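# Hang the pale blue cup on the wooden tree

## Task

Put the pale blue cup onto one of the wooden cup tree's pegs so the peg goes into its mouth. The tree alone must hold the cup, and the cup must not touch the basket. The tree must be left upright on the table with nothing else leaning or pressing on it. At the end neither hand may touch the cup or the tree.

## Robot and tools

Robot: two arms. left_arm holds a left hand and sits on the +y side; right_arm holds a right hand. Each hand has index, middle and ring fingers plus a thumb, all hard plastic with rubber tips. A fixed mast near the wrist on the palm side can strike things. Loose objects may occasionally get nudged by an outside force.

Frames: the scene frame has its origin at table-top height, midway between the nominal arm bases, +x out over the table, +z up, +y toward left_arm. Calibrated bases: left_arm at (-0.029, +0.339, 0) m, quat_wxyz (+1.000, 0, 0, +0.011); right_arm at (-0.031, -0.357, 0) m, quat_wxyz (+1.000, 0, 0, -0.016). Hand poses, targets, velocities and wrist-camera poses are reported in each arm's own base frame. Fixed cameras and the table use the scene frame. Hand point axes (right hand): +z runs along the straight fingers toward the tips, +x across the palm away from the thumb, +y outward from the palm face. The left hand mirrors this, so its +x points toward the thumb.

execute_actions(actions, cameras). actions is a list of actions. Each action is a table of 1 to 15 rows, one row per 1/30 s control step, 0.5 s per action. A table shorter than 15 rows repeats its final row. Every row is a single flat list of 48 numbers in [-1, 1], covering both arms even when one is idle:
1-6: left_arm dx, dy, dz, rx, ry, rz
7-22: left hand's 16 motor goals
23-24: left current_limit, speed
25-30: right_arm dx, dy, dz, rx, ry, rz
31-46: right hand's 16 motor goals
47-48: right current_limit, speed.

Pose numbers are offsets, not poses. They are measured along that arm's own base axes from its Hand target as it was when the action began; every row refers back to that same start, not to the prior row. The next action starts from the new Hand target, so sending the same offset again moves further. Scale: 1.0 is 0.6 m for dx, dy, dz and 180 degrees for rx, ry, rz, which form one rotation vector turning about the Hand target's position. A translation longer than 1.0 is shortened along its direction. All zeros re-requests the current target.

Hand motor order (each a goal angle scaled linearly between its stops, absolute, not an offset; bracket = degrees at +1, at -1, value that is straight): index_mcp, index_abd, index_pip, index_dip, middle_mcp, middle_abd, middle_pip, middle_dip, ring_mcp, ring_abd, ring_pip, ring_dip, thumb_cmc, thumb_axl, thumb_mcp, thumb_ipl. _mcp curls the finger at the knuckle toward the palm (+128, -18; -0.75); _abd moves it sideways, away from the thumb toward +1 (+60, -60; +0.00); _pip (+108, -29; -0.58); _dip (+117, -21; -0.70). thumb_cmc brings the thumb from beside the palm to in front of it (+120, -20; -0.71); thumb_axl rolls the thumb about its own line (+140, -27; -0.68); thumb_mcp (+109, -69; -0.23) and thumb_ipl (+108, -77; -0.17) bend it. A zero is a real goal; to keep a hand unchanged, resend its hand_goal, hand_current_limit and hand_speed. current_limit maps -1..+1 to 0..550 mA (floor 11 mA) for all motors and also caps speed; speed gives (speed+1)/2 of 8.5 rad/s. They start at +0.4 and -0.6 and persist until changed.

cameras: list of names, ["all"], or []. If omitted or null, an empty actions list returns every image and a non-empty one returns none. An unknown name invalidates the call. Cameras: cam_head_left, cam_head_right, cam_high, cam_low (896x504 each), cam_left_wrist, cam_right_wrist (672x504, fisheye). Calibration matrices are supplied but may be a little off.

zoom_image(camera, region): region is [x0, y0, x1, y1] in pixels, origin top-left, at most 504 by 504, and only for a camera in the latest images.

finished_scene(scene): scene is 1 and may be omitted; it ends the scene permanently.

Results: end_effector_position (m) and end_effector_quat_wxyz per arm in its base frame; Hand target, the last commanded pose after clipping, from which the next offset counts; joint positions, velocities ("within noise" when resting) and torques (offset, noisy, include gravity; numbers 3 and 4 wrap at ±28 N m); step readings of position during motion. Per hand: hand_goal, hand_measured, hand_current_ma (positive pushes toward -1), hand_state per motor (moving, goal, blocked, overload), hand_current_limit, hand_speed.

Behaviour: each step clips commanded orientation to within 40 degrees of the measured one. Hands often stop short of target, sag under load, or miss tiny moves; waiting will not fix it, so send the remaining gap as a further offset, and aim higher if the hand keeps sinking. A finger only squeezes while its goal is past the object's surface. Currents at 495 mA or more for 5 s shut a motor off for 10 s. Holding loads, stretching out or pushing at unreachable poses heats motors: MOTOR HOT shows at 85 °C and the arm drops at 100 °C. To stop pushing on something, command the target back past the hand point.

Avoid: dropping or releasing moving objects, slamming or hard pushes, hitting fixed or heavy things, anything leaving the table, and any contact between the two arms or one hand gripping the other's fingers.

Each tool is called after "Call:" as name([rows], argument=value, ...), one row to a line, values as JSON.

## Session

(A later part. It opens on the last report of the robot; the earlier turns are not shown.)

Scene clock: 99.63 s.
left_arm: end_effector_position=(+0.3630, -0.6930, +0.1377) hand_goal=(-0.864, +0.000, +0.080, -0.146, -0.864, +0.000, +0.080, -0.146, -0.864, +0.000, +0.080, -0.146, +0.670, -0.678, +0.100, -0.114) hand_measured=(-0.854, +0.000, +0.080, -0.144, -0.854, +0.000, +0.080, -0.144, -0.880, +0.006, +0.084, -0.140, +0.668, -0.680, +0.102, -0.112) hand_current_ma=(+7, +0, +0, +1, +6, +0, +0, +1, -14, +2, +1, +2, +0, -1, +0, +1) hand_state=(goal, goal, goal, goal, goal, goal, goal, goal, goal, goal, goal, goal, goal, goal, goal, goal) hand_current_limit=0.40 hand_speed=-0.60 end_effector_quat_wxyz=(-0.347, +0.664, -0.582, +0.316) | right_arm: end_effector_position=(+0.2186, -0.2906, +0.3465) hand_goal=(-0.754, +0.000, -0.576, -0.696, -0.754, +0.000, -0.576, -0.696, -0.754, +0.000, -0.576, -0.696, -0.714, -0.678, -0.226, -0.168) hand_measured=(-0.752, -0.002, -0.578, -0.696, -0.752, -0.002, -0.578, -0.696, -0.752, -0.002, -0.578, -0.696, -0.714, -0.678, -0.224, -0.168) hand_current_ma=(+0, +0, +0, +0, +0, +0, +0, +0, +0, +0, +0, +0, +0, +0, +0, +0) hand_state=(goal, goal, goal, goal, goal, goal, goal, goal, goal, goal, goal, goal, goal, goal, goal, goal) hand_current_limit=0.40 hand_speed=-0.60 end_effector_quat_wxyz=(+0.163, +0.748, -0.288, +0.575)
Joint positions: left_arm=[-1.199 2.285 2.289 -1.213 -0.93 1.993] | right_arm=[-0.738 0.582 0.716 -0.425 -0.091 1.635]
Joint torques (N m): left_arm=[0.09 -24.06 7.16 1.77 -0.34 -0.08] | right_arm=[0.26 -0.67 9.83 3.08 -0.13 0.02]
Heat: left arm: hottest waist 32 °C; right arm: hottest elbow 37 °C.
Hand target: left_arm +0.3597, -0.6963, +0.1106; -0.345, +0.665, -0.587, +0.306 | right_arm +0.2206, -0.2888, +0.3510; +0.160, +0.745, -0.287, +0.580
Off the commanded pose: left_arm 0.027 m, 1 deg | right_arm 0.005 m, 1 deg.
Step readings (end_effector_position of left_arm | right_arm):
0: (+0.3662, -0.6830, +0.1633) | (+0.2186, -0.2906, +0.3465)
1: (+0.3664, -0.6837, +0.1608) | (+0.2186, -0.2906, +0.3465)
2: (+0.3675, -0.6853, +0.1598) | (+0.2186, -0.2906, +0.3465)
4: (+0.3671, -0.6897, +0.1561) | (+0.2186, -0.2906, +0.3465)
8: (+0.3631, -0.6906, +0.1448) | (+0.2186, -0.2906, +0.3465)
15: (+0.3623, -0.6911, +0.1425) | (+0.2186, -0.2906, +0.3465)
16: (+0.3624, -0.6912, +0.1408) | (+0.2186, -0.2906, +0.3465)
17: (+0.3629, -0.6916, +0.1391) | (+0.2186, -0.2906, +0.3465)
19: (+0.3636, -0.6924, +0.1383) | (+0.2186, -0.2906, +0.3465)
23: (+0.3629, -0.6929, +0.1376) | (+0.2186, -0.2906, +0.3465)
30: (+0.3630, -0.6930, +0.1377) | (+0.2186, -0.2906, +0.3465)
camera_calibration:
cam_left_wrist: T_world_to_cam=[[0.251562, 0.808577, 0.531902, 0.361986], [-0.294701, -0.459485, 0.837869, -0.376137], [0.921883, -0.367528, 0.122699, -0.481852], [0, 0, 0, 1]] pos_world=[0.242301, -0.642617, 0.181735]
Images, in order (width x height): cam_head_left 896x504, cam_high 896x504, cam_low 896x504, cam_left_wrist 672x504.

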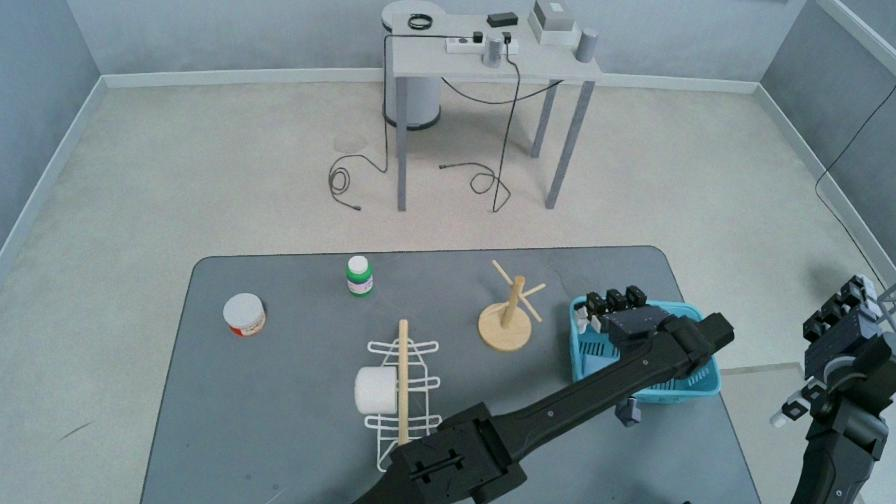

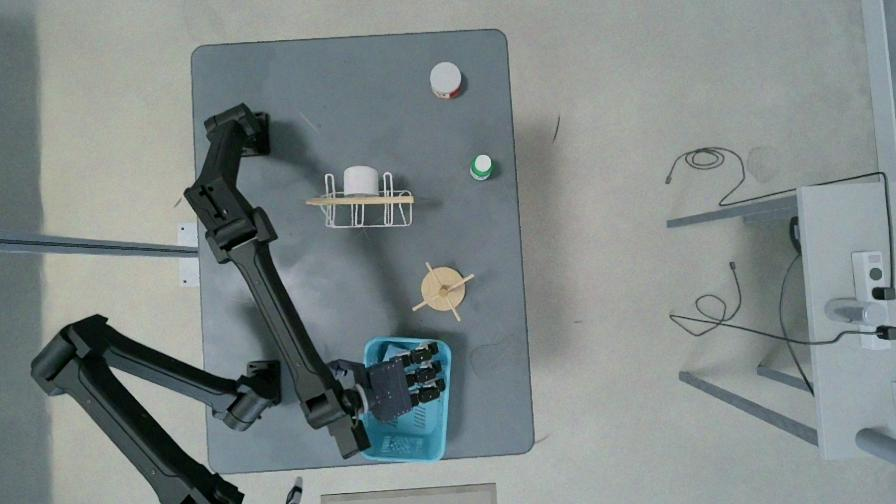

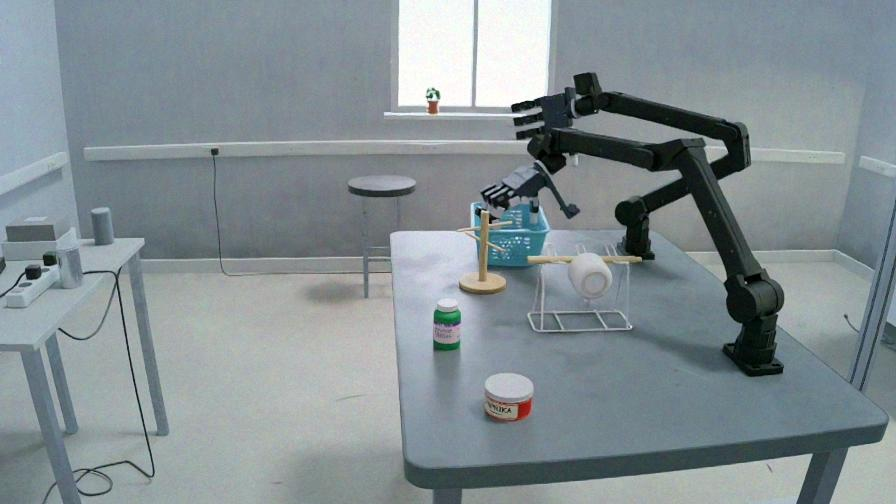

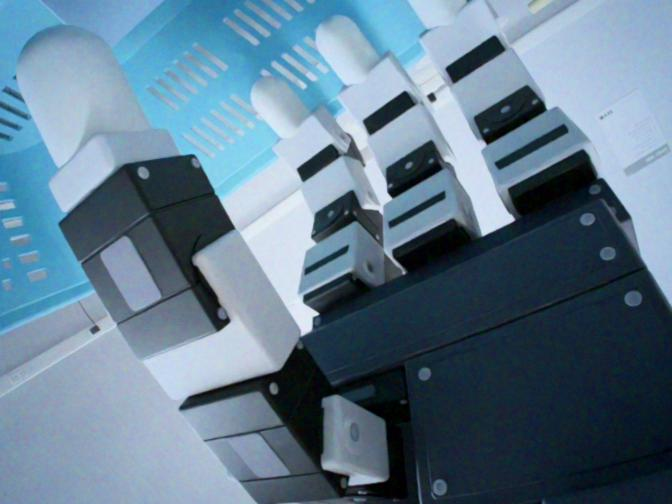

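Call:
execute_actions([
  [[0,-0.022,0.035,0,0,0,-0.863,0,0.08,-0.145,-0.863,0,0.08,-0.145,-0.9,0,0.12,-0.1,0.857,-0.678,0.1,-0.114,0.4,-0.6,0,0,0,0,0,0,-0.754,0,-0.576,-0.696,-0.754,0,-0.576,-0.696,-0.754,0,-0.576,-0.696,-0.714,-0.678,-0.226,-0.168,0.4,-0.6]],
  [[0,-0.0,-0.07,0,0,0,-0.863,0,0.08,-0.145,-0.863,0,0.08,-0.145,-0.9,0,0.12,-0.1,0.857,-0.678,0.1,-0.114,0.4,-0.6,0,0,0,0,0,0,-0.754,0,-0.576,-0.696,-0.754,0,-0.576,-0.696,-0.754,0,-0.576,-0.696,-0.714,-0.678,-0.226,-0.168,0.4,-0.6]],
], cameras=["cam_high","cam_low","cam_left_wrist","cam_head_left"])

Call:
zoom_image(camera="cam_high", region=[350, 325, 470, 445])

Call:
zoom_image(camera="cam_low", region=[460, 170, 560, 270])

Call:
zoom_image(camera="cam_head_left", region=[550, 260, 730, 410])

Scene clock: 102.97 s.
left_arm: end_effector_position=(+0.3627, -0.7059, +0.1200) hand_goal=(-0.864, +0.000, +0.080, -0.146, -0.864, +0.000, +0.080, -0.146, -0.900, +0.000, +0.120, -0.100, +0.856, -0.678, +0.100, -0.114) hand_measured=(-0.882, +0.004, +0.068, -0.144, -0.854, +0.000, +0.080, -0.144, -0.894, +0.002, +0.118, -0.102, +0.850, -0.680, +0.102, -0.112) hand_current_ma=(-16, +1, -9, +1, +6, +0, +0, +1, +3, +0, +0, -1, -2, +0, +0, +1) hand_state=(goal, goal, goal, goal, goal, goal, goal, goal, goal, goal, goal, goal, goal, goal, goal, goal) hand_current_limit=0.40 hand_speed=-0.60 end_effector_quat_wxyz=(-0.344, +0.667, -0.580, +0.318) | right_arm: end_effector_position=(+0.2186, -0.2906, +0.3465) hand_goal=(-0.754, +0.000, -0.576, -0.696, -0.754, +0.000, -0.576, -0.696, -0.754, +0.000, -0.576, -0.696, -0.714, -0.678, -0.226, -0.168) hand_measured=(-0.752, -0.002, -0.578, -0.696, -0.752, -0.002, -0.578, -0.696, -0.752, -0.002, -0.578, -0.696, -0.714, -0.678, -0.224, -0.168) hand_current_ma=(+0, +0, +0, +0, +0, +0, +0, +0, +0, +0, +0, +0, +0, +0, +0, +0) hand_state=(goal, goal, goal, goal, goal, goal, goal, goal, goal, goal, goal, goal, goal, goal, goal, goal) hand_current_limit=0.40 hand_speed=-0.60 end_effector_quat_wxyz=(+0.163, +0.748, -0.288, +0.575)
Joint positions: left_arm=[-1.205 2.331 2.327 -1.208 -0.928 1.977] | right_arm=[-0.738 0.582 0.716 -0.425 -0.091 1.635]
Joint torques (N m): left_arm=[0.09 -23.88 7.97 1.52 -0.52 -0.02] | right_arm=[0.21 -0.79 9.88 3 -0.13 0.02]
Heat: left arm: hottest waist 32 °C; right arm: hottest elbow 37 °C.
Hand target: left_arm +0.3599, -0.7094, +0.0897; -0.346, +0.665, -0.587, +0.306 | right_arm +0.2206, -0.2888, +0.3510; +0.160, +0.745, -0.287, +0.580
Off the commanded pose: left_arm 0.031 m, 2 deg | right_arm 0.005 m, 1 deg.
Step readings (end_effector_position of left_arm | right_arm):
0: (+0.3630, -0.6930, +0.1377) | (+0.2186, -0.2906, +0.3465)
1: (+0.3629, -0.6931, +0.1404) | (+0.2186, -0.2906, +0.3465)
2: (+0.3624, -0.6936, +0.1402) | (+0.2186, -0.2906, +0.3465)
4: (+0.3628, -0.6959, +0.1417) | (+0.2186, -0.2906, +0.3465)
8: (+0.3628, -0.6959, +0.1379) | (+0.2186, -0.2906, +0.3465)
15: (+0.3622, -0.6956, +0.1381) | (+0.2186, -0.2906, +0.3465)
16: (+0.3626, -0.6963, +0.1348) | (+0.2186, -0.2906, +0.3465)
17: (+0.3639, -0.6989, +0.1325) | (+0.2186, -0.2906, +0.3465)
19: (+0.3650, -0.7026, +0.1250) | (+0.2186, -0.2906, +0.3465)
23: (+0.3628, -0.7051, +0.1198) | (+0.2186, -0.2906, +0.3465)
30: (+0.3627, -0.7059, +0.1200) | (+0.2186, -0.2906, +0.3465)
camera_calibration:
cam_left_wrist: T_world_to_cam=[[0.250449, 0.814428, 0.523433, 0.387486], [-0.292236, -0.451847, 0.842872, -0.363424], [0.92297, -0.364062, 0.124841, -0.482409], [0, 0, 0, 1]] pos_world=[0.241998, -0.655418, 0.163721]
Images, in order (width x height): cam_head_left 896x504, cam_high 896x504, cam_low 896x504, cam_left_wrist 672x504.

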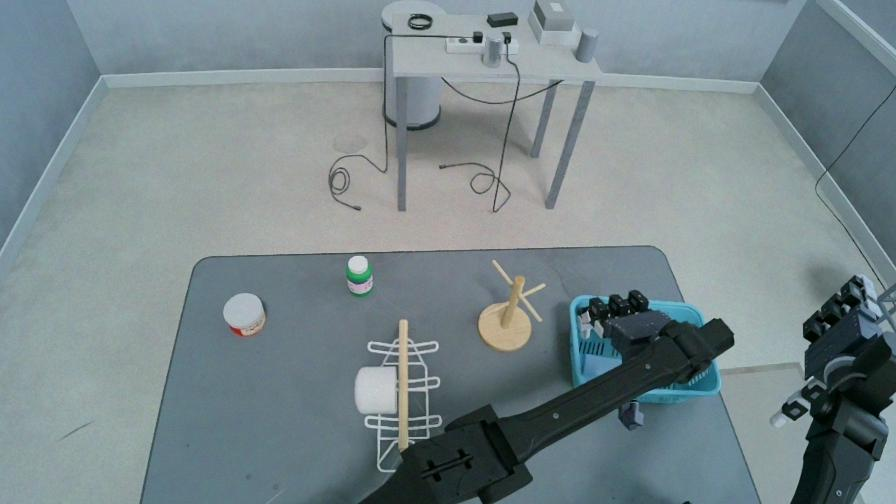

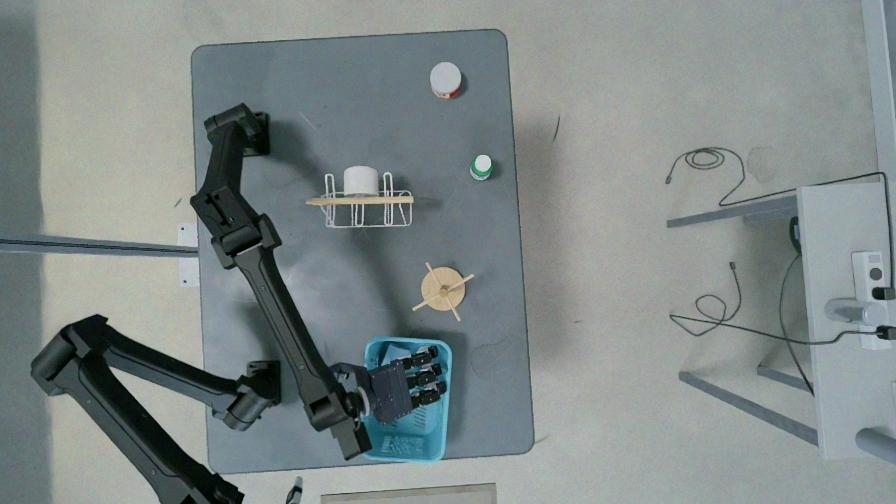

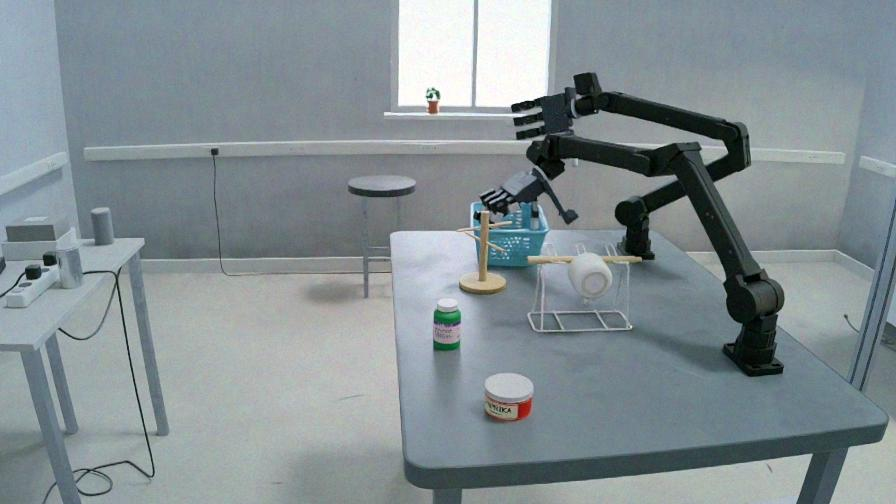

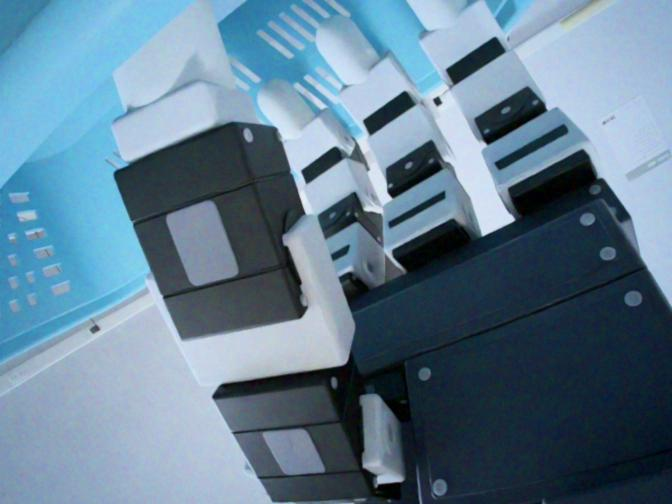

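Scaled by 4.200 from the camera's 896x504 image, which has a finer 1280x720 frame.

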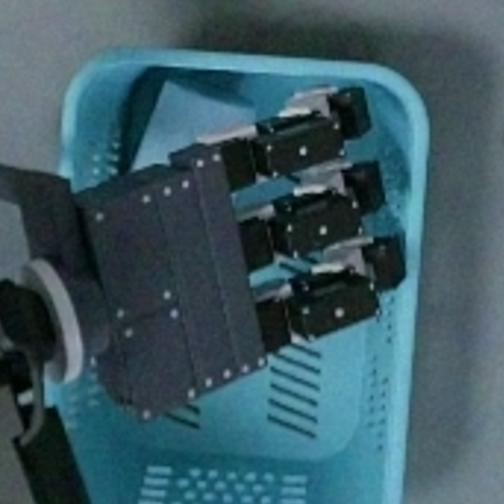

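Scaled by 5.040 from the camera's 896x504 image, which has a finer 1280x720 frame.

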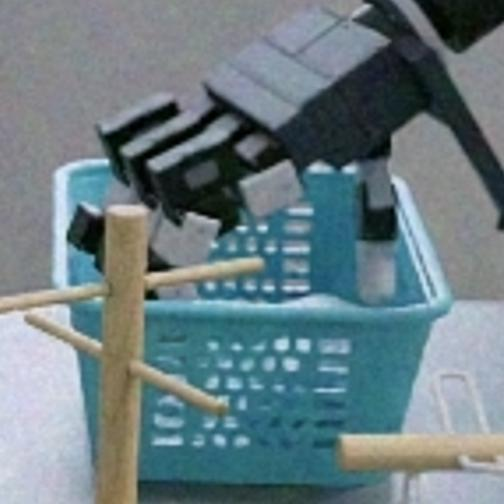

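Scaled by 2.800 from the camera's 896x504 image, which has a finer 1280x720 frame.

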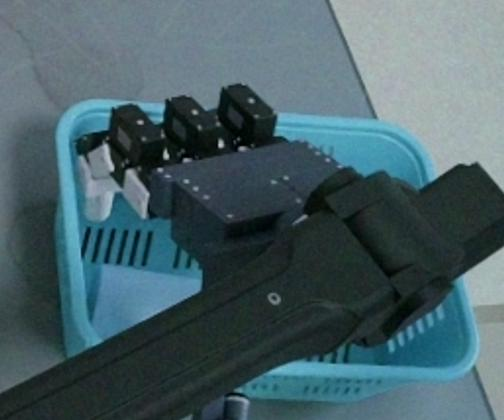

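Call:
execute_actions([
  [[0,0,0.0,0,0,0,-0.795,0,0.08,-0.145,-0.795,0,0.08,-0.145,-0.83,0,0.12,-0.1,0.857,-0.678,0.1,-0.114,0.4,-0.6,0,0,0,0,0,0,-0.754,0,-0.576,-0.696,-0.754,0,-0.576,-0.696,-0.754,0,-0.576,-0.696,-0.714,-0.678,-0.226,-0.168,0.4,-0.6]],
  [[0,0.004,-0.03,0,0,0,-0.795,0,0.08,-0.145,-0.795,0,0.08,-0.145,-0.83,0,0.12,-0.1,0.857,-0.678,0.1,-0.114,0.4,-0.6,0,0,0,0,0,0,-0.754,0,-0.576,-0.696,-0.754,0,-0.576,-0.696,-0.754,0,-0.576,-0.696,-0.714,-0.678,-0.226,-0.168,0.4,-0.6]],
], cameras=["cam_high","cam_low","cam_left_wrist","cam_head_left"])

Call:
zoom_image(camera="cam_high", region=[350, 325, 470, 445])

Call:
zoom_image(camera="cam_low", region=[460, 170, 560, 270])

Call:
zoom_image(camera="cam_head_left", region=[550, 260, 730, 410])

Scene clock: 105.73 s.
left_arm: end_effector_position=(+0.3654, -0.7111, +0.1141) hand_goal=(-0.796, +0.000, +0.080, -0.146, -0.796, +0.000, +0.080, -0.146, -0.830, +0.000, +0.120, -0.100, +0.856, -0.678, +0.100, -0.114) hand_measured=(-0.862, +0.008, +0.046, -0.144, -0.790, +0.000, +0.080, -0.144, -0.824, +0.002, +0.118, -0.102, +0.854, -0.680, +0.100, -0.112) hand_current_ma=(-136, +4, -42, +1, +2, +0, +0, +1, +3, +0, +0, -1, +0, +0, +0, +0) hand_state=(blocked, goal, blocked, goal, goal, goal, goal, goal, goal, goal, goal, goal, goal, goal, goal, goal) hand_current_limit=0.40 hand_speed=-0.60 end_effector_quat_wxyz=(-0.342, +0.671, -0.568, +0.333) | right_arm: end_effector_position=(+0.2186, -0.2906, +0.3465) hand_goal=(-0.754, +0.000, -0.576, -0.696, -0.754, +0.000, -0.576, -0.696, -0.754, +0.000, -0.576, -0.696, -0.714, -0.678, -0.226, -0.168) hand_measured=(-0.752, -0.002, -0.578, -0.696, -0.752, -0.002, -0.578, -0.696, -0.752, -0.002, -0.578, -0.696, -0.714, -0.678, -0.224, -0.168) hand_current_ma=(+0, +0, +0, +0, +0, +0, +0, +0, +0, +0, +0, +0, +0, +0, +0, +0) hand_state=(goal, goal, goal, goal, goal, goal, goal, goal, goal, goal, goal, goal, goal, goal, goal, goal) hand_current_limit=0.40 hand_speed=-0.60 end_effector_quat_wxyz=(+0.163, +0.748, -0.288, +0.575)
Joint positions: left_arm=[-1.207 2.326 2.292 -1.151 -0.943 1.967] | right_arm=[-0.738 0.582 0.716 -0.425 -0.091 1.635]
Joint torques (N m): left_arm=[0.73 -23.06 6.58 1.35 0.13 0.1] | right_arm=[0.15 -0.79 9.8 3.06 -0.13 0.01]
Heat: left arm: hottest waist 32 °C; right arm: hottest elbow 37 °C.
Hand target: left_arm +0.3599, -0.7071, +0.0720; -0.346, +0.665, -0.587, +0.306 | right_arm +0.2206, -0.2888, +0.3510; +0.160, +0.745, -0.287, +0.580
Off the commanded pose: left_arm 0.043 m, 4 deg | right_arm 0.005 m, 1 deg.
Step readings (end_effector_position of left_arm | right_arm):
0: (+0.3627, -0.7059, +0.1200) | (+0.2186, -0.2906, +0.3465)
1: (+0.3627, -0.7059, +0.1200) | (+0.2186, -0.2906, +0.3465)
2: (+0.3628, -0.7060, +0.1201) | (+0.2186, -0.2906, +0.3465)
4: (+0.3632, -0.7064, +0.1204) | (+0.2186, -0.2906, +0.3465)
8: (+0.3635, -0.7065, +0.1206) | (+0.2186, -0.2906, +0.3465)
15: (+0.3635, -0.7065, +0.1206) | (+0.2186, -0.2906, +0.3465)
16: (+0.3637, -0.7067, +0.1178) | (+0.2186, -0.2906, +0.3465)
17: (+0.3643, -0.7074, +0.1173) | (+0.2186, -0.2906, +0.3465)
19: (+0.3650, -0.7088, +0.1144) | (+0.2186, -0.2906, +0.3465)
23: (+0.3652, -0.7107, +0.1140) | (+0.2186, -0.2906, +0.3465)
30: (+0.3654, -0.7111, +0.1141) | (+0.2186, -0.2906, +0.3465)
camera_calibration:
cam_left_wrist: T_world_to_cam=[[0.230795, 0.831998, 0.504492, 0.415875], [-0.308368, -0.429218, 0.848929, -0.33867], [0.922845, -0.351498, 0.157501, -0.480674], [0, 0, 0, 1]] pos_world=[0.243171, -0.660327, 0.153408]
Images, in order (width x height): cam_head_left 896x504, cam_high 896x504, cam_low 896x504, cam_left_wrist 672x504.

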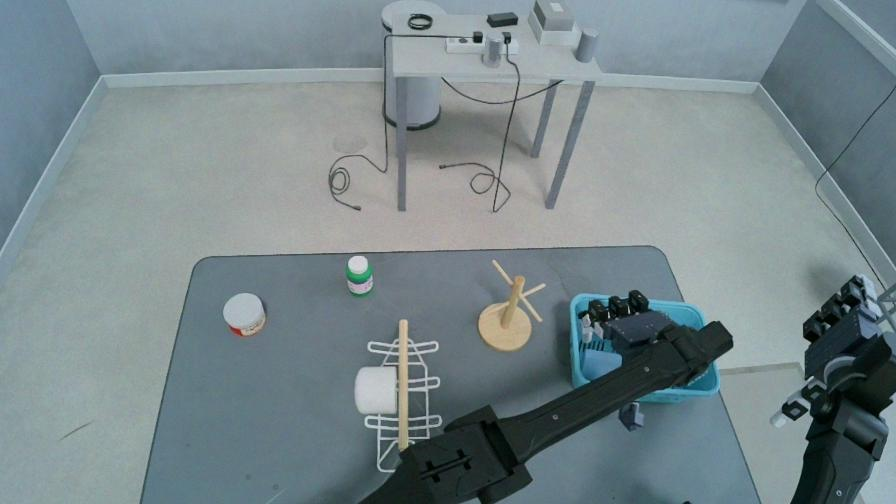

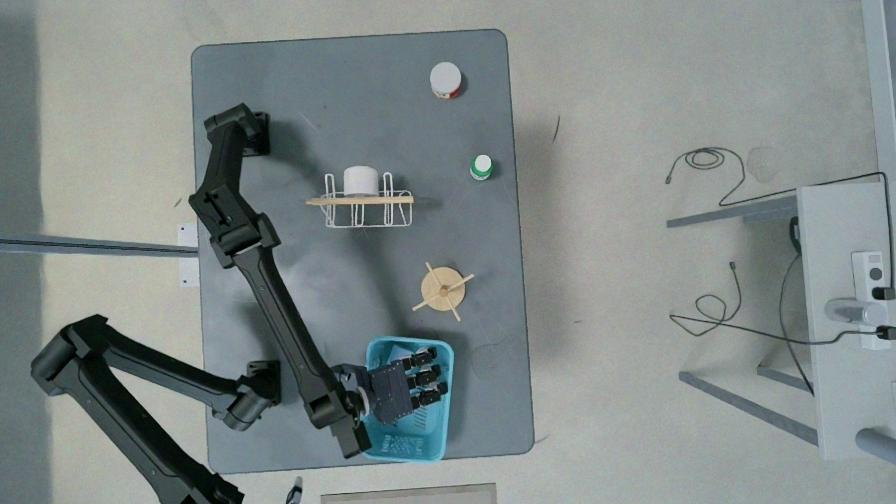

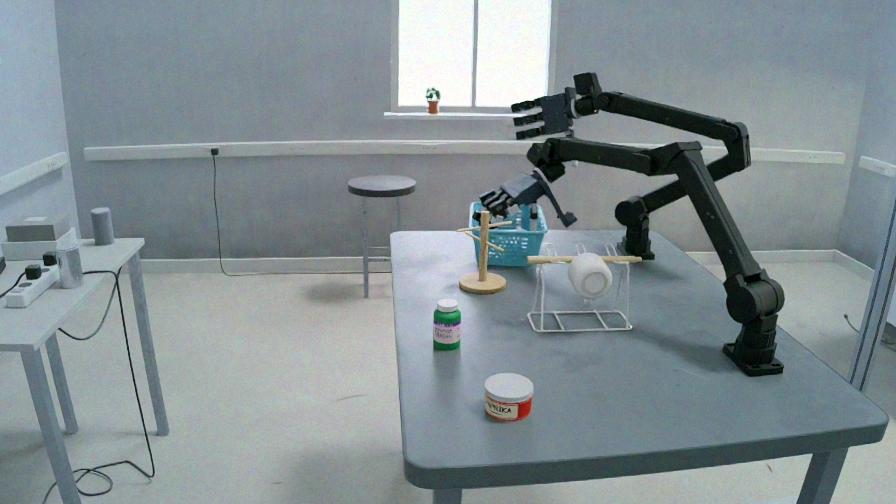

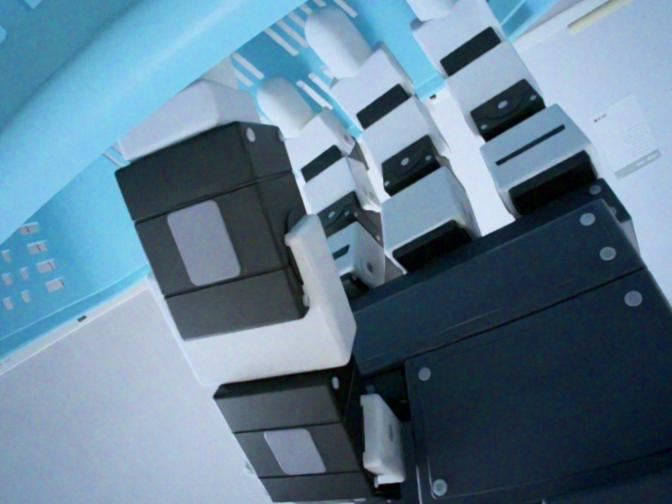

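Scaled by 4.200 from the camera's 896x504 image, which has a finer 1280x720 frame.

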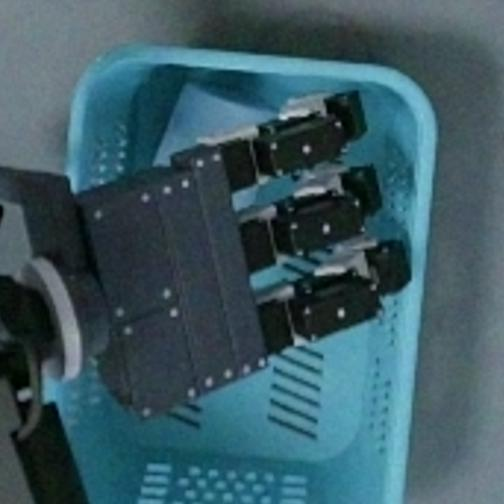

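Scaled by 5.040 from the camera's 896x504 image, which has a finer 1280x720 frame.

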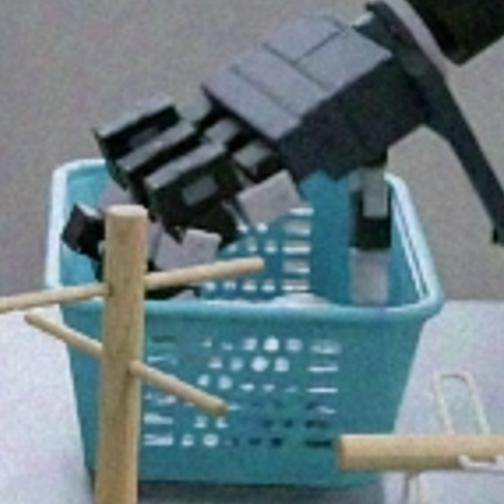

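Scaled by 2.800 from the camera's 896x504 image, which has a finer 1280x720 frame.

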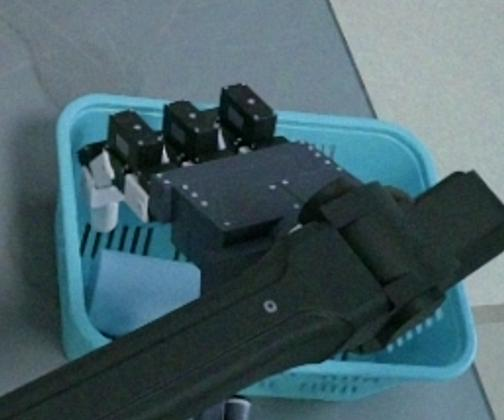

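Call:
zoom_image(camera="cam_head_left", region=[565, 285, 645, 395])

Call:
zoom_image(camera="cam_high", region=[365, 330, 455, 420])

Call:
zoom_image(camera="cam_left_wrist", region=[0, 0, 500, 400])

Scaled by 4.582 from the camera's 896x504 image, which has a finer 1280x720 frame.

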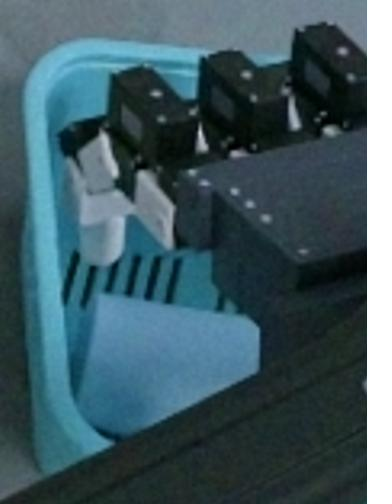

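Scaled by 5.600 from the camera's 896x504 image, which has a finer 1280x720 frame.

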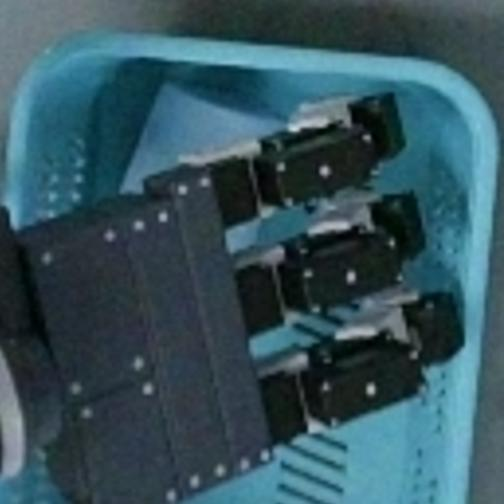

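Scaled by 1.008 from the camera's 672x504 image, which has a finer 960x720 frame.

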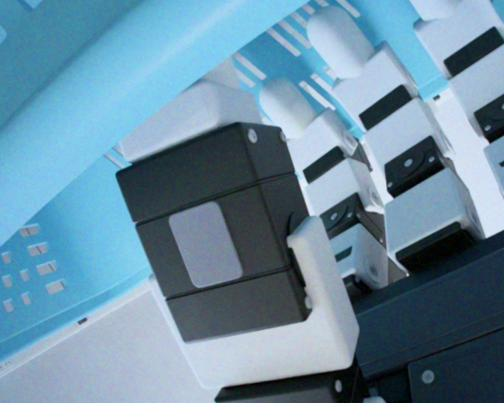

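Call:
execute_actions([
  [[0,0,0.06,0,0,0,-0.795,0,0.08,-0.145,-0.795,0,0.08,-0.145,-0.83,0,0.12,-0.1,0.857,-0.678,0.1,-0.114,0.4,-0.6,0,0,0,0,0,0,-0.754,0,-0.576,-0.696,-0.754,0,-0.576,-0.696,-0.754,0,-0.576,-0.696,-0.714,-0.678,-0.226,-0.168,0.4,-0.6]],
], cameras=["cam_high","cam_left_wrist","cam_head_left","cam_head_right"])

Call:
zoom_image(camera="cam_high", region=[365, 330, 455, 420])

Call:
zoom_image(camera="cam_head_right", region=[545, 270, 725, 420])

Scene clock: 110.13 s.
left_arm: end_effector_position=(+0.3576, -0.7009, +0.1116) hand_goal=(-0.796, +0.000, +0.080, -0.146, -0.796, +0.000, +0.080, -0.146, -0.830, +0.000, +0.120, -0.100, +0.856, -0.678, +0.100, -0.114) hand_measured=(-0.790, +0.002, +0.078, -0.144, -0.790, +0.000, +0.080, -0.144, -0.826, -0.008, +0.118, -0.102, +0.854, -0.680, +0.100, -0.112) hand_current_ma=(+2, +0, -1, +1, +3, +0, +0, +1, +1, -3, +0, +0, +0, +0, +0, +0) hand_state=(goal, goal, goal, goal, goal, goal, goal, goal, goal, goal, goal, goal, goal, goal, goal, goal) hand_current_limit=0.40 hand_speed=-0.60 end_effector_quat_wxyz=(-0.345, +0.666, -0.585, +0.308) | right_arm: end_effector_position=(+0.2186, -0.2906, +0.3465) hand_goal=(-0.754, +0.000, -0.576, -0.696, -0.754, +0.000, -0.576, -0.696, -0.754, +0.000, -0.576, -0.696, -0.714, -0.678, -0.226, -0.168) hand_measured=(-0.752, -0.002, -0.578, -0.696, -0.752, -0.002, -0.578, -0.696, -0.752, -0.002, -0.578, -0.696, -0.714, -0.678, -0.224, -0.168) hand_current_ma=(+0, +0, +0, +0, +0, +0, +0, +0, +0, +0, +0, +0, +0, +0, +0, +0) hand_state=(goal, goal, goal, goal, goal, goal, goal, goal, goal, goal, goal, goal, goal, goal, goal, goal) hand_current_limit=0.40 hand_speed=-0.60 end_effector_quat_wxyz=(+0.163, +0.748, -0.288, +0.575)
Joint positions: left_arm=[-1.207 2.328 2.305 -1.218 -0.922 1.969] | right_arm=[-0.738 0.582 0.716 -0.425 -0.091 1.635]
Joint torques (N m): left_arm=[0.85 -23.77 11.6 0.64 -0.81 0.11] | right_arm=[0.44 -0.67 9.81 3.06 -0.16 0.01]
Heat: left arm: hottest waist 32 °C; right arm: hottest elbow 37 °C.
Hand target: left_arm +0.3599, -0.7071, +0.1076; -0.346, +0.665, -0.587, +0.306 | right_arm +0.2206, -0.2888, +0.3510; +0.160, +0.745, -0.287, +0.580
Off the commanded pose: left_arm 0.008 m, 0 deg | right_arm 0.005 m, 1 deg.
Step readings (end_effector_position of left_arm | right_arm):
0: (+0.3654, -0.7111, +0.1141) | (+0.2186, -0.2906, +0.3465)
1: (+0.3650, -0.7102, +0.1153) | (+0.2186, -0.2906, +0.3465)
2: (+0.3638, -0.7085, +0.1165) | (+0.2186, -0.2906, +0.3465)
4: (+0.3598, -0.7045, +0.1146) | (+0.2186, -0.2906, +0.3465)
8: (+0.3578, -0.7010, +0.1117) | (+0.2186, -0.2906, +0.3465)
15: (+0.3576, -0.7009, +0.1116) | (+0.2186, -0.2906, +0.3465)
camera_calibration:
cam_left_wrist: T_world_to_cam=[[0.257737, 0.805329, 0.53387, 0.378867], [-0.279523, -0.466763, 0.839046, -0.370011], [0.924899, -0.365482, 0.104806, -0.474192], [0, 0, 0, 1]] pos_world=[0.237505, -0.651129, 0.157889]
Images, in order (width x height): cam_head_left 896x504, cam_head_right 896x504, cam_high 896x504, cam_left_wrist 672x504.

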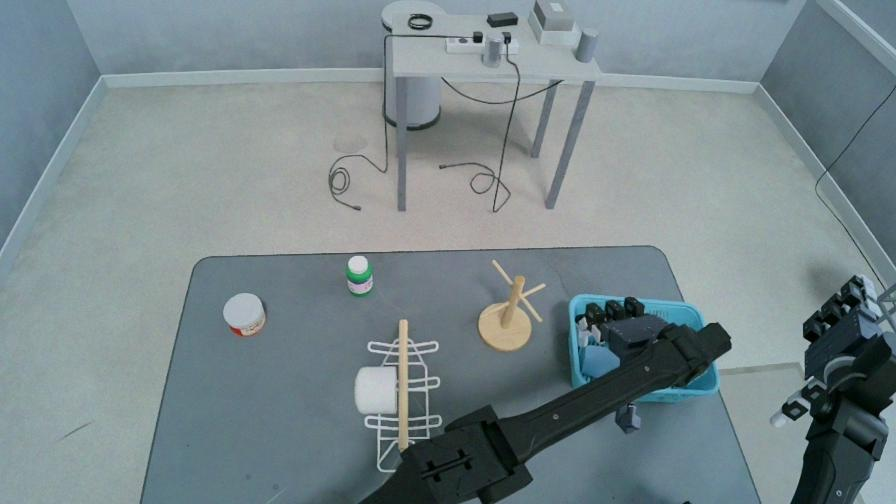

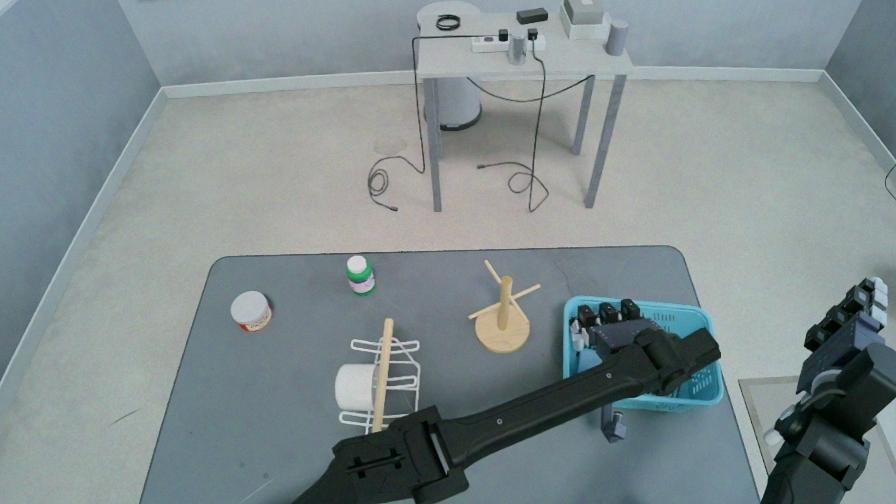

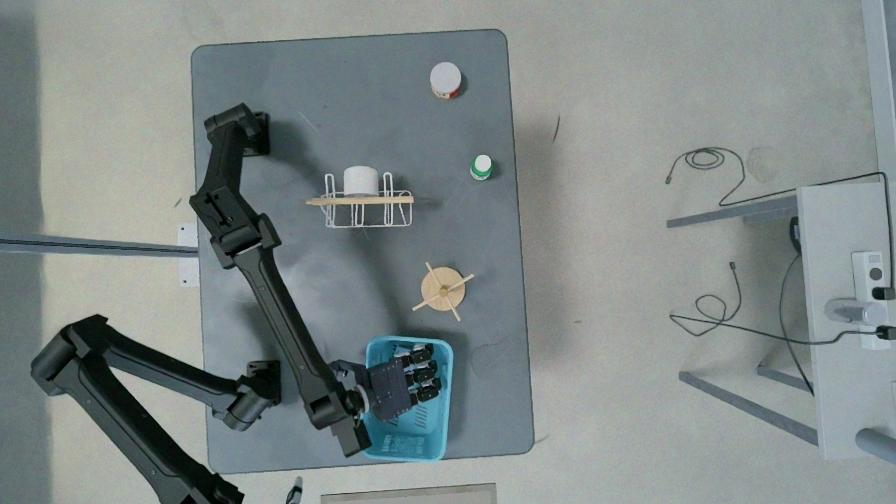

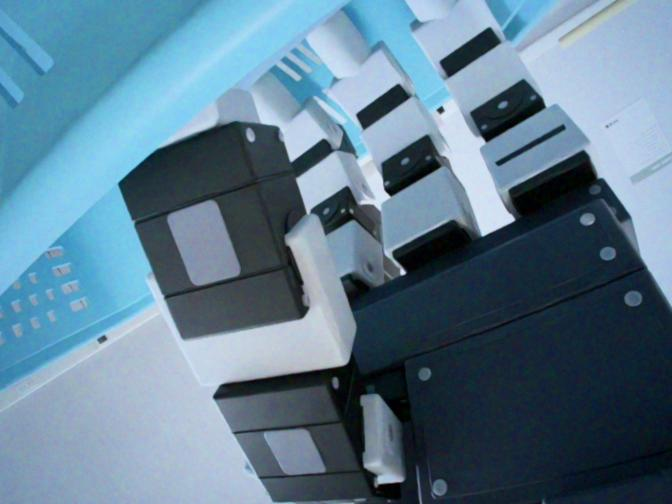

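Scaled by 5.600 from the camera's 896x504 image, which has a finer 1280x720 frame.

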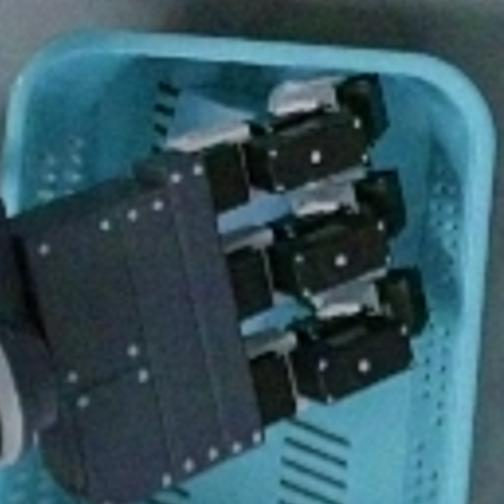

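Scaled by 2.800 from the camera's 896x504 image, which has a finer 1280x720 frame.

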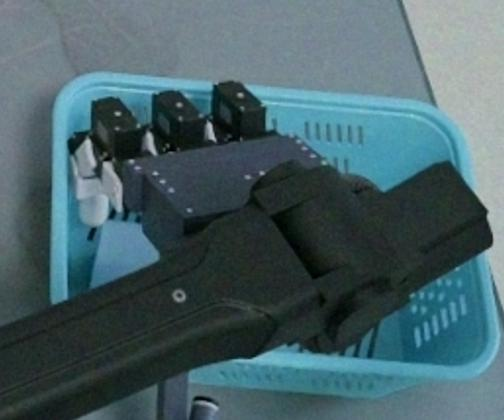

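Call:
execute_actions([
  [[0,0,0.08,0,0,0,-0.795,0,0.08,-0.145,-0.795,0,0.08,-0.145,-0.83,0,0.12,-0.1,0.857,-0.678,0.1,-0.114,0.4,-0.6,0.0825,0.0,0.0208,0,0,0.0764,-0.754,0,-0.576,-0.696,-0.754,0,-0.576,-0.696,-0.754,0,-0.576,-0.696,-0.714,-0.678,-0.226,-0.168,0.4,-0.6]],
  [[0,0,0.05,0,0,0,-0.795,0,0.08,-0.145,-0.795,0,0.08,-0.145,-0.83,0,0.12,-0.1,0.857,-0.678,0.1,-0.114,0.4,-0.6,0.0825,0.0,0.0208,0,0,0.0764,-0.754,0,-0.576,-0.696,-0.754,0,-0.576,-0.696,-0.754,0,-0.576,-0.696,-0.714,-0.678,-0.226,-0.168,0.4,-0.6]],
  [[0,0,0.0,0,0,0,-0.795,0,0.08,-0.145,-0.795,0,0.08,-0.145,-0.83,0,0.12,-0.1,0.857,-0.678,0.1,-0.114,0.4,-0.6,0.0825,-0.01,0.0208,0,0,0.0764,-0.754,0,-0.576,-0.696,-0.754,0,-0.576,-0.696,-0.754,0,-0.576,-0.696,-0.714,-0.678,-0.226,-0.168,0.4,-0.6]],
  [[0,0,0.0,0,0,0,-0.795,0,0.08,-0.145,-0.795,0,0.08,-0.145,-0.83,0,0.12,-0.1,0.857,-0.678,0.1,-0.114,0.4,-0.6,0.0825,-0.01,0.0208,0,0,0.0764,-0.754,0,-0.576,-0.696,-0.754,0,-0.576,-0.696,-0.754,0,-0.576,-0.696,-0.714,-0.678,-0.226,-0.168,0.4,-0.6]],
], cameras=["cam_right_wrist","cam_high"])

Scene clock: 115.90 s.
left_arm: end_effector_position=(+0.3564, -0.6995, +0.1851) hand_goal=(-0.796, +0.000, +0.080, -0.146, -0.796, +0.000, +0.080, -0.146, -0.830, +0.000, +0.120, -0.100, +0.856, -0.678, +0.100, -0.114) hand_measured=(-0.790, +0.002, +0.078, -0.144, -0.790, +0.000, +0.080, -0.144, -0.824, -0.004, +0.118, -0.102, +0.852, -0.680, +0.102, -0.112) hand_current_ma=(+4, +0, -1, +1, +3, +0, +0, +1, +4, -1, +0, +0, -2, +0, +1, +0) hand_state=(goal, goal, goal, goal, goal, goal, goal, goal, goal, goal, goal, goal, goal, goal, goal, goal) hand_current_limit=0.40 hand_speed=-0.60 end_effector_quat_wxyz=(-0.347, +0.664, -0.590, +0.301) | right_arm: end_effector_position=(+0.4153, -0.2958, +0.3615) hand_goal=(-0.754, +0.000, -0.576, -0.696, -0.754, +0.000, -0.576, -0.696, -0.754, +0.000, -0.576, -0.696, -0.714, -0.678, -0.226, -0.168) hand_measured=(-0.752, -0.004, -0.576, -0.696, -0.752, -0.004, -0.574, -0.696, -0.752, -0.004, -0.576, -0.696, -0.712, -0.678, -0.224, -0.168) hand_current_ma=(+0, +0, +0, +0, +0, +0, +0, +0, +0, +0, +0, +0, +0, +0, +0, +0) hand_state=(goal, goal, goal, goal, goal, goal, goal, goal, goal, goal, goal, goal, goal, goal, goal, goal) hand_current_limit=0.40 hand_speed=-0.60 end_effector_quat_wxyz=(-0.149, +0.803, +0.069, +0.573)
Joint positions: left_arm=[-1.207 2.374 2.587 -1.466 -0.917 1.976] | right_arm=[-0.841 1.141 1.122 -0.674 -1.082 1.108]
Joint torques (N m): left_arm=[0.44 -24.41 12.18 0.83 -0.88 0.05] | right_arm=[-0.56 -7.65 13.08 1.94 -0.86 -0.15]
Heat: left arm: hottest waist 32 °C; right arm: hottest elbow 37 °C.
Hand target: left_arm +0.3599, -0.7071, +0.1858; -0.346, +0.665, -0.587, +0.306 | right_arm +0.4186, -0.3008, +0.4009; -0.126, +0.793, +0.090, +0.589
Off the commanded pose: left_arm 0.008 m, 1 deg | right_arm 0.040 m, 4 deg.
Step readings (end_effector_position of left_arm | right_arm):
0: (+0.3576, -0.7009, +0.1116) | (+0.2186, -0.2906, +0.3465)
1: (+0.3571, -0.7003, +0.1154) | (+0.2285, -0.2860, +0.3450)
2: (+0.3559, -0.6984, +0.1167) | (+0.2436, -0.2794, +0.3415)
4: (+0.3551, -0.6964, +0.1258) | (+0.2608, -0.2729, +0.3360)
8: (+0.3563, -0.6995, +0.1480) | (+0.2675, -0.2809, +0.3206)
15: (+0.3567, -0.7001, +0.1588) | (+0.2672, -0.2826, +0.3203)
16: (+0.3562, -0.6994, +0.1609) | (+0.2753, -0.2774, +0.3220)
17: (+0.3558, -0.6981, +0.1614) | (+0.2885, -0.2697, +0.3227)
19: (+0.3558, -0.6983, +0.1678) | (+0.3055, -0.2656, +0.3313)
23: (+0.3563, -0.6995, +0.1842) | (+0.3164, -0.2798, +0.3384)
30: (+0.3566, -0.7001, +0.1965) | (+0.3163, -0.2828, +0.3371)
31: (+0.3565, -0.6997, +0.1961) | (+0.3234, -0.2769, +0.3397)
32: (+0.3564, -0.6996, +0.1951) | (+0.3345, -0.2687, +0.3403)
34: (+0.3564, -0.6996, +0.1934) | (+0.3513, -0.2677, +0.3491)
38: (+0.3564, -0.6996, +0.1886) | (+0.3668, -0.2876, +0.3528)
45: (+0.3564, -0.6995, +0.1851) | (+0.3663, -0.2895, +0.3494)
46: (+0.3564, -0.6995, +0.1851) | (+0.3717, -0.2836, +0.3533)
47: (+0.3564, -0.6995, +0.1851) | (+0.3800, -0.2743, +0.3569)
49: (+0.3564, -0.6995, +0.1851) | (+0.3963, -0.2750, +0.3669)
53: (+0.3564, -0.6995, +0.1851) | (+0.4146, -0.2958, +0.3693)
60: (+0.3564, -0.6995, +0.1851) | (+0.4151, -0.2958, +0.3605)
camera_calibration:
cam_right_wrist: T_world_to_cam=[[-0.127223, -0.526869, -0.840371, 0.231598], [-0.93424, 0.348254, -0.0769035, 0.47518], [0.33318, 0.775325, -0.536528, 0.40168], [0, 0, 0, 1]] pos_world=[0.339565, -0.354894, 0.446684]
Images, in order (width x height): cam_high 896x504, cam_right_wrist 672x504.

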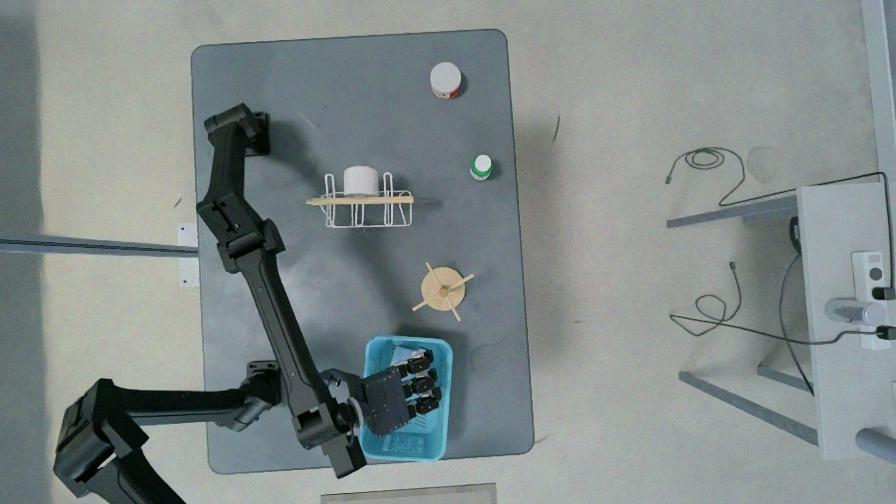

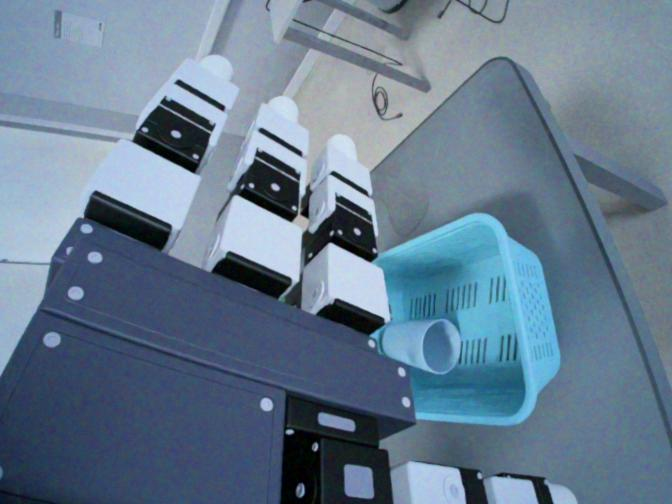

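Call:
zoom_image(camera="cam_high", region=[355, 325, 465, 435])

Call:
zoom_image(camera="cam_right_wrist", region=[370, 200, 570, 440])

Scaled by 4.582 from the camera's 896x504 image, which has a finer 1280x720 frame.

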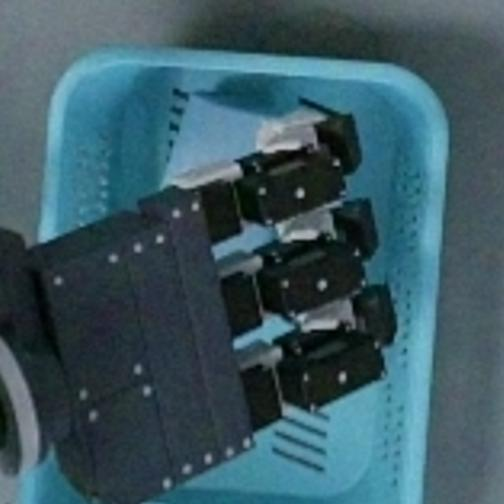

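Scaled by 2.100 from the camera's 672x504 image, which has a finer 960x720 frame.

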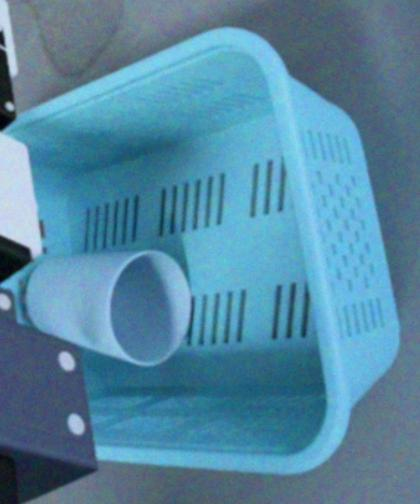

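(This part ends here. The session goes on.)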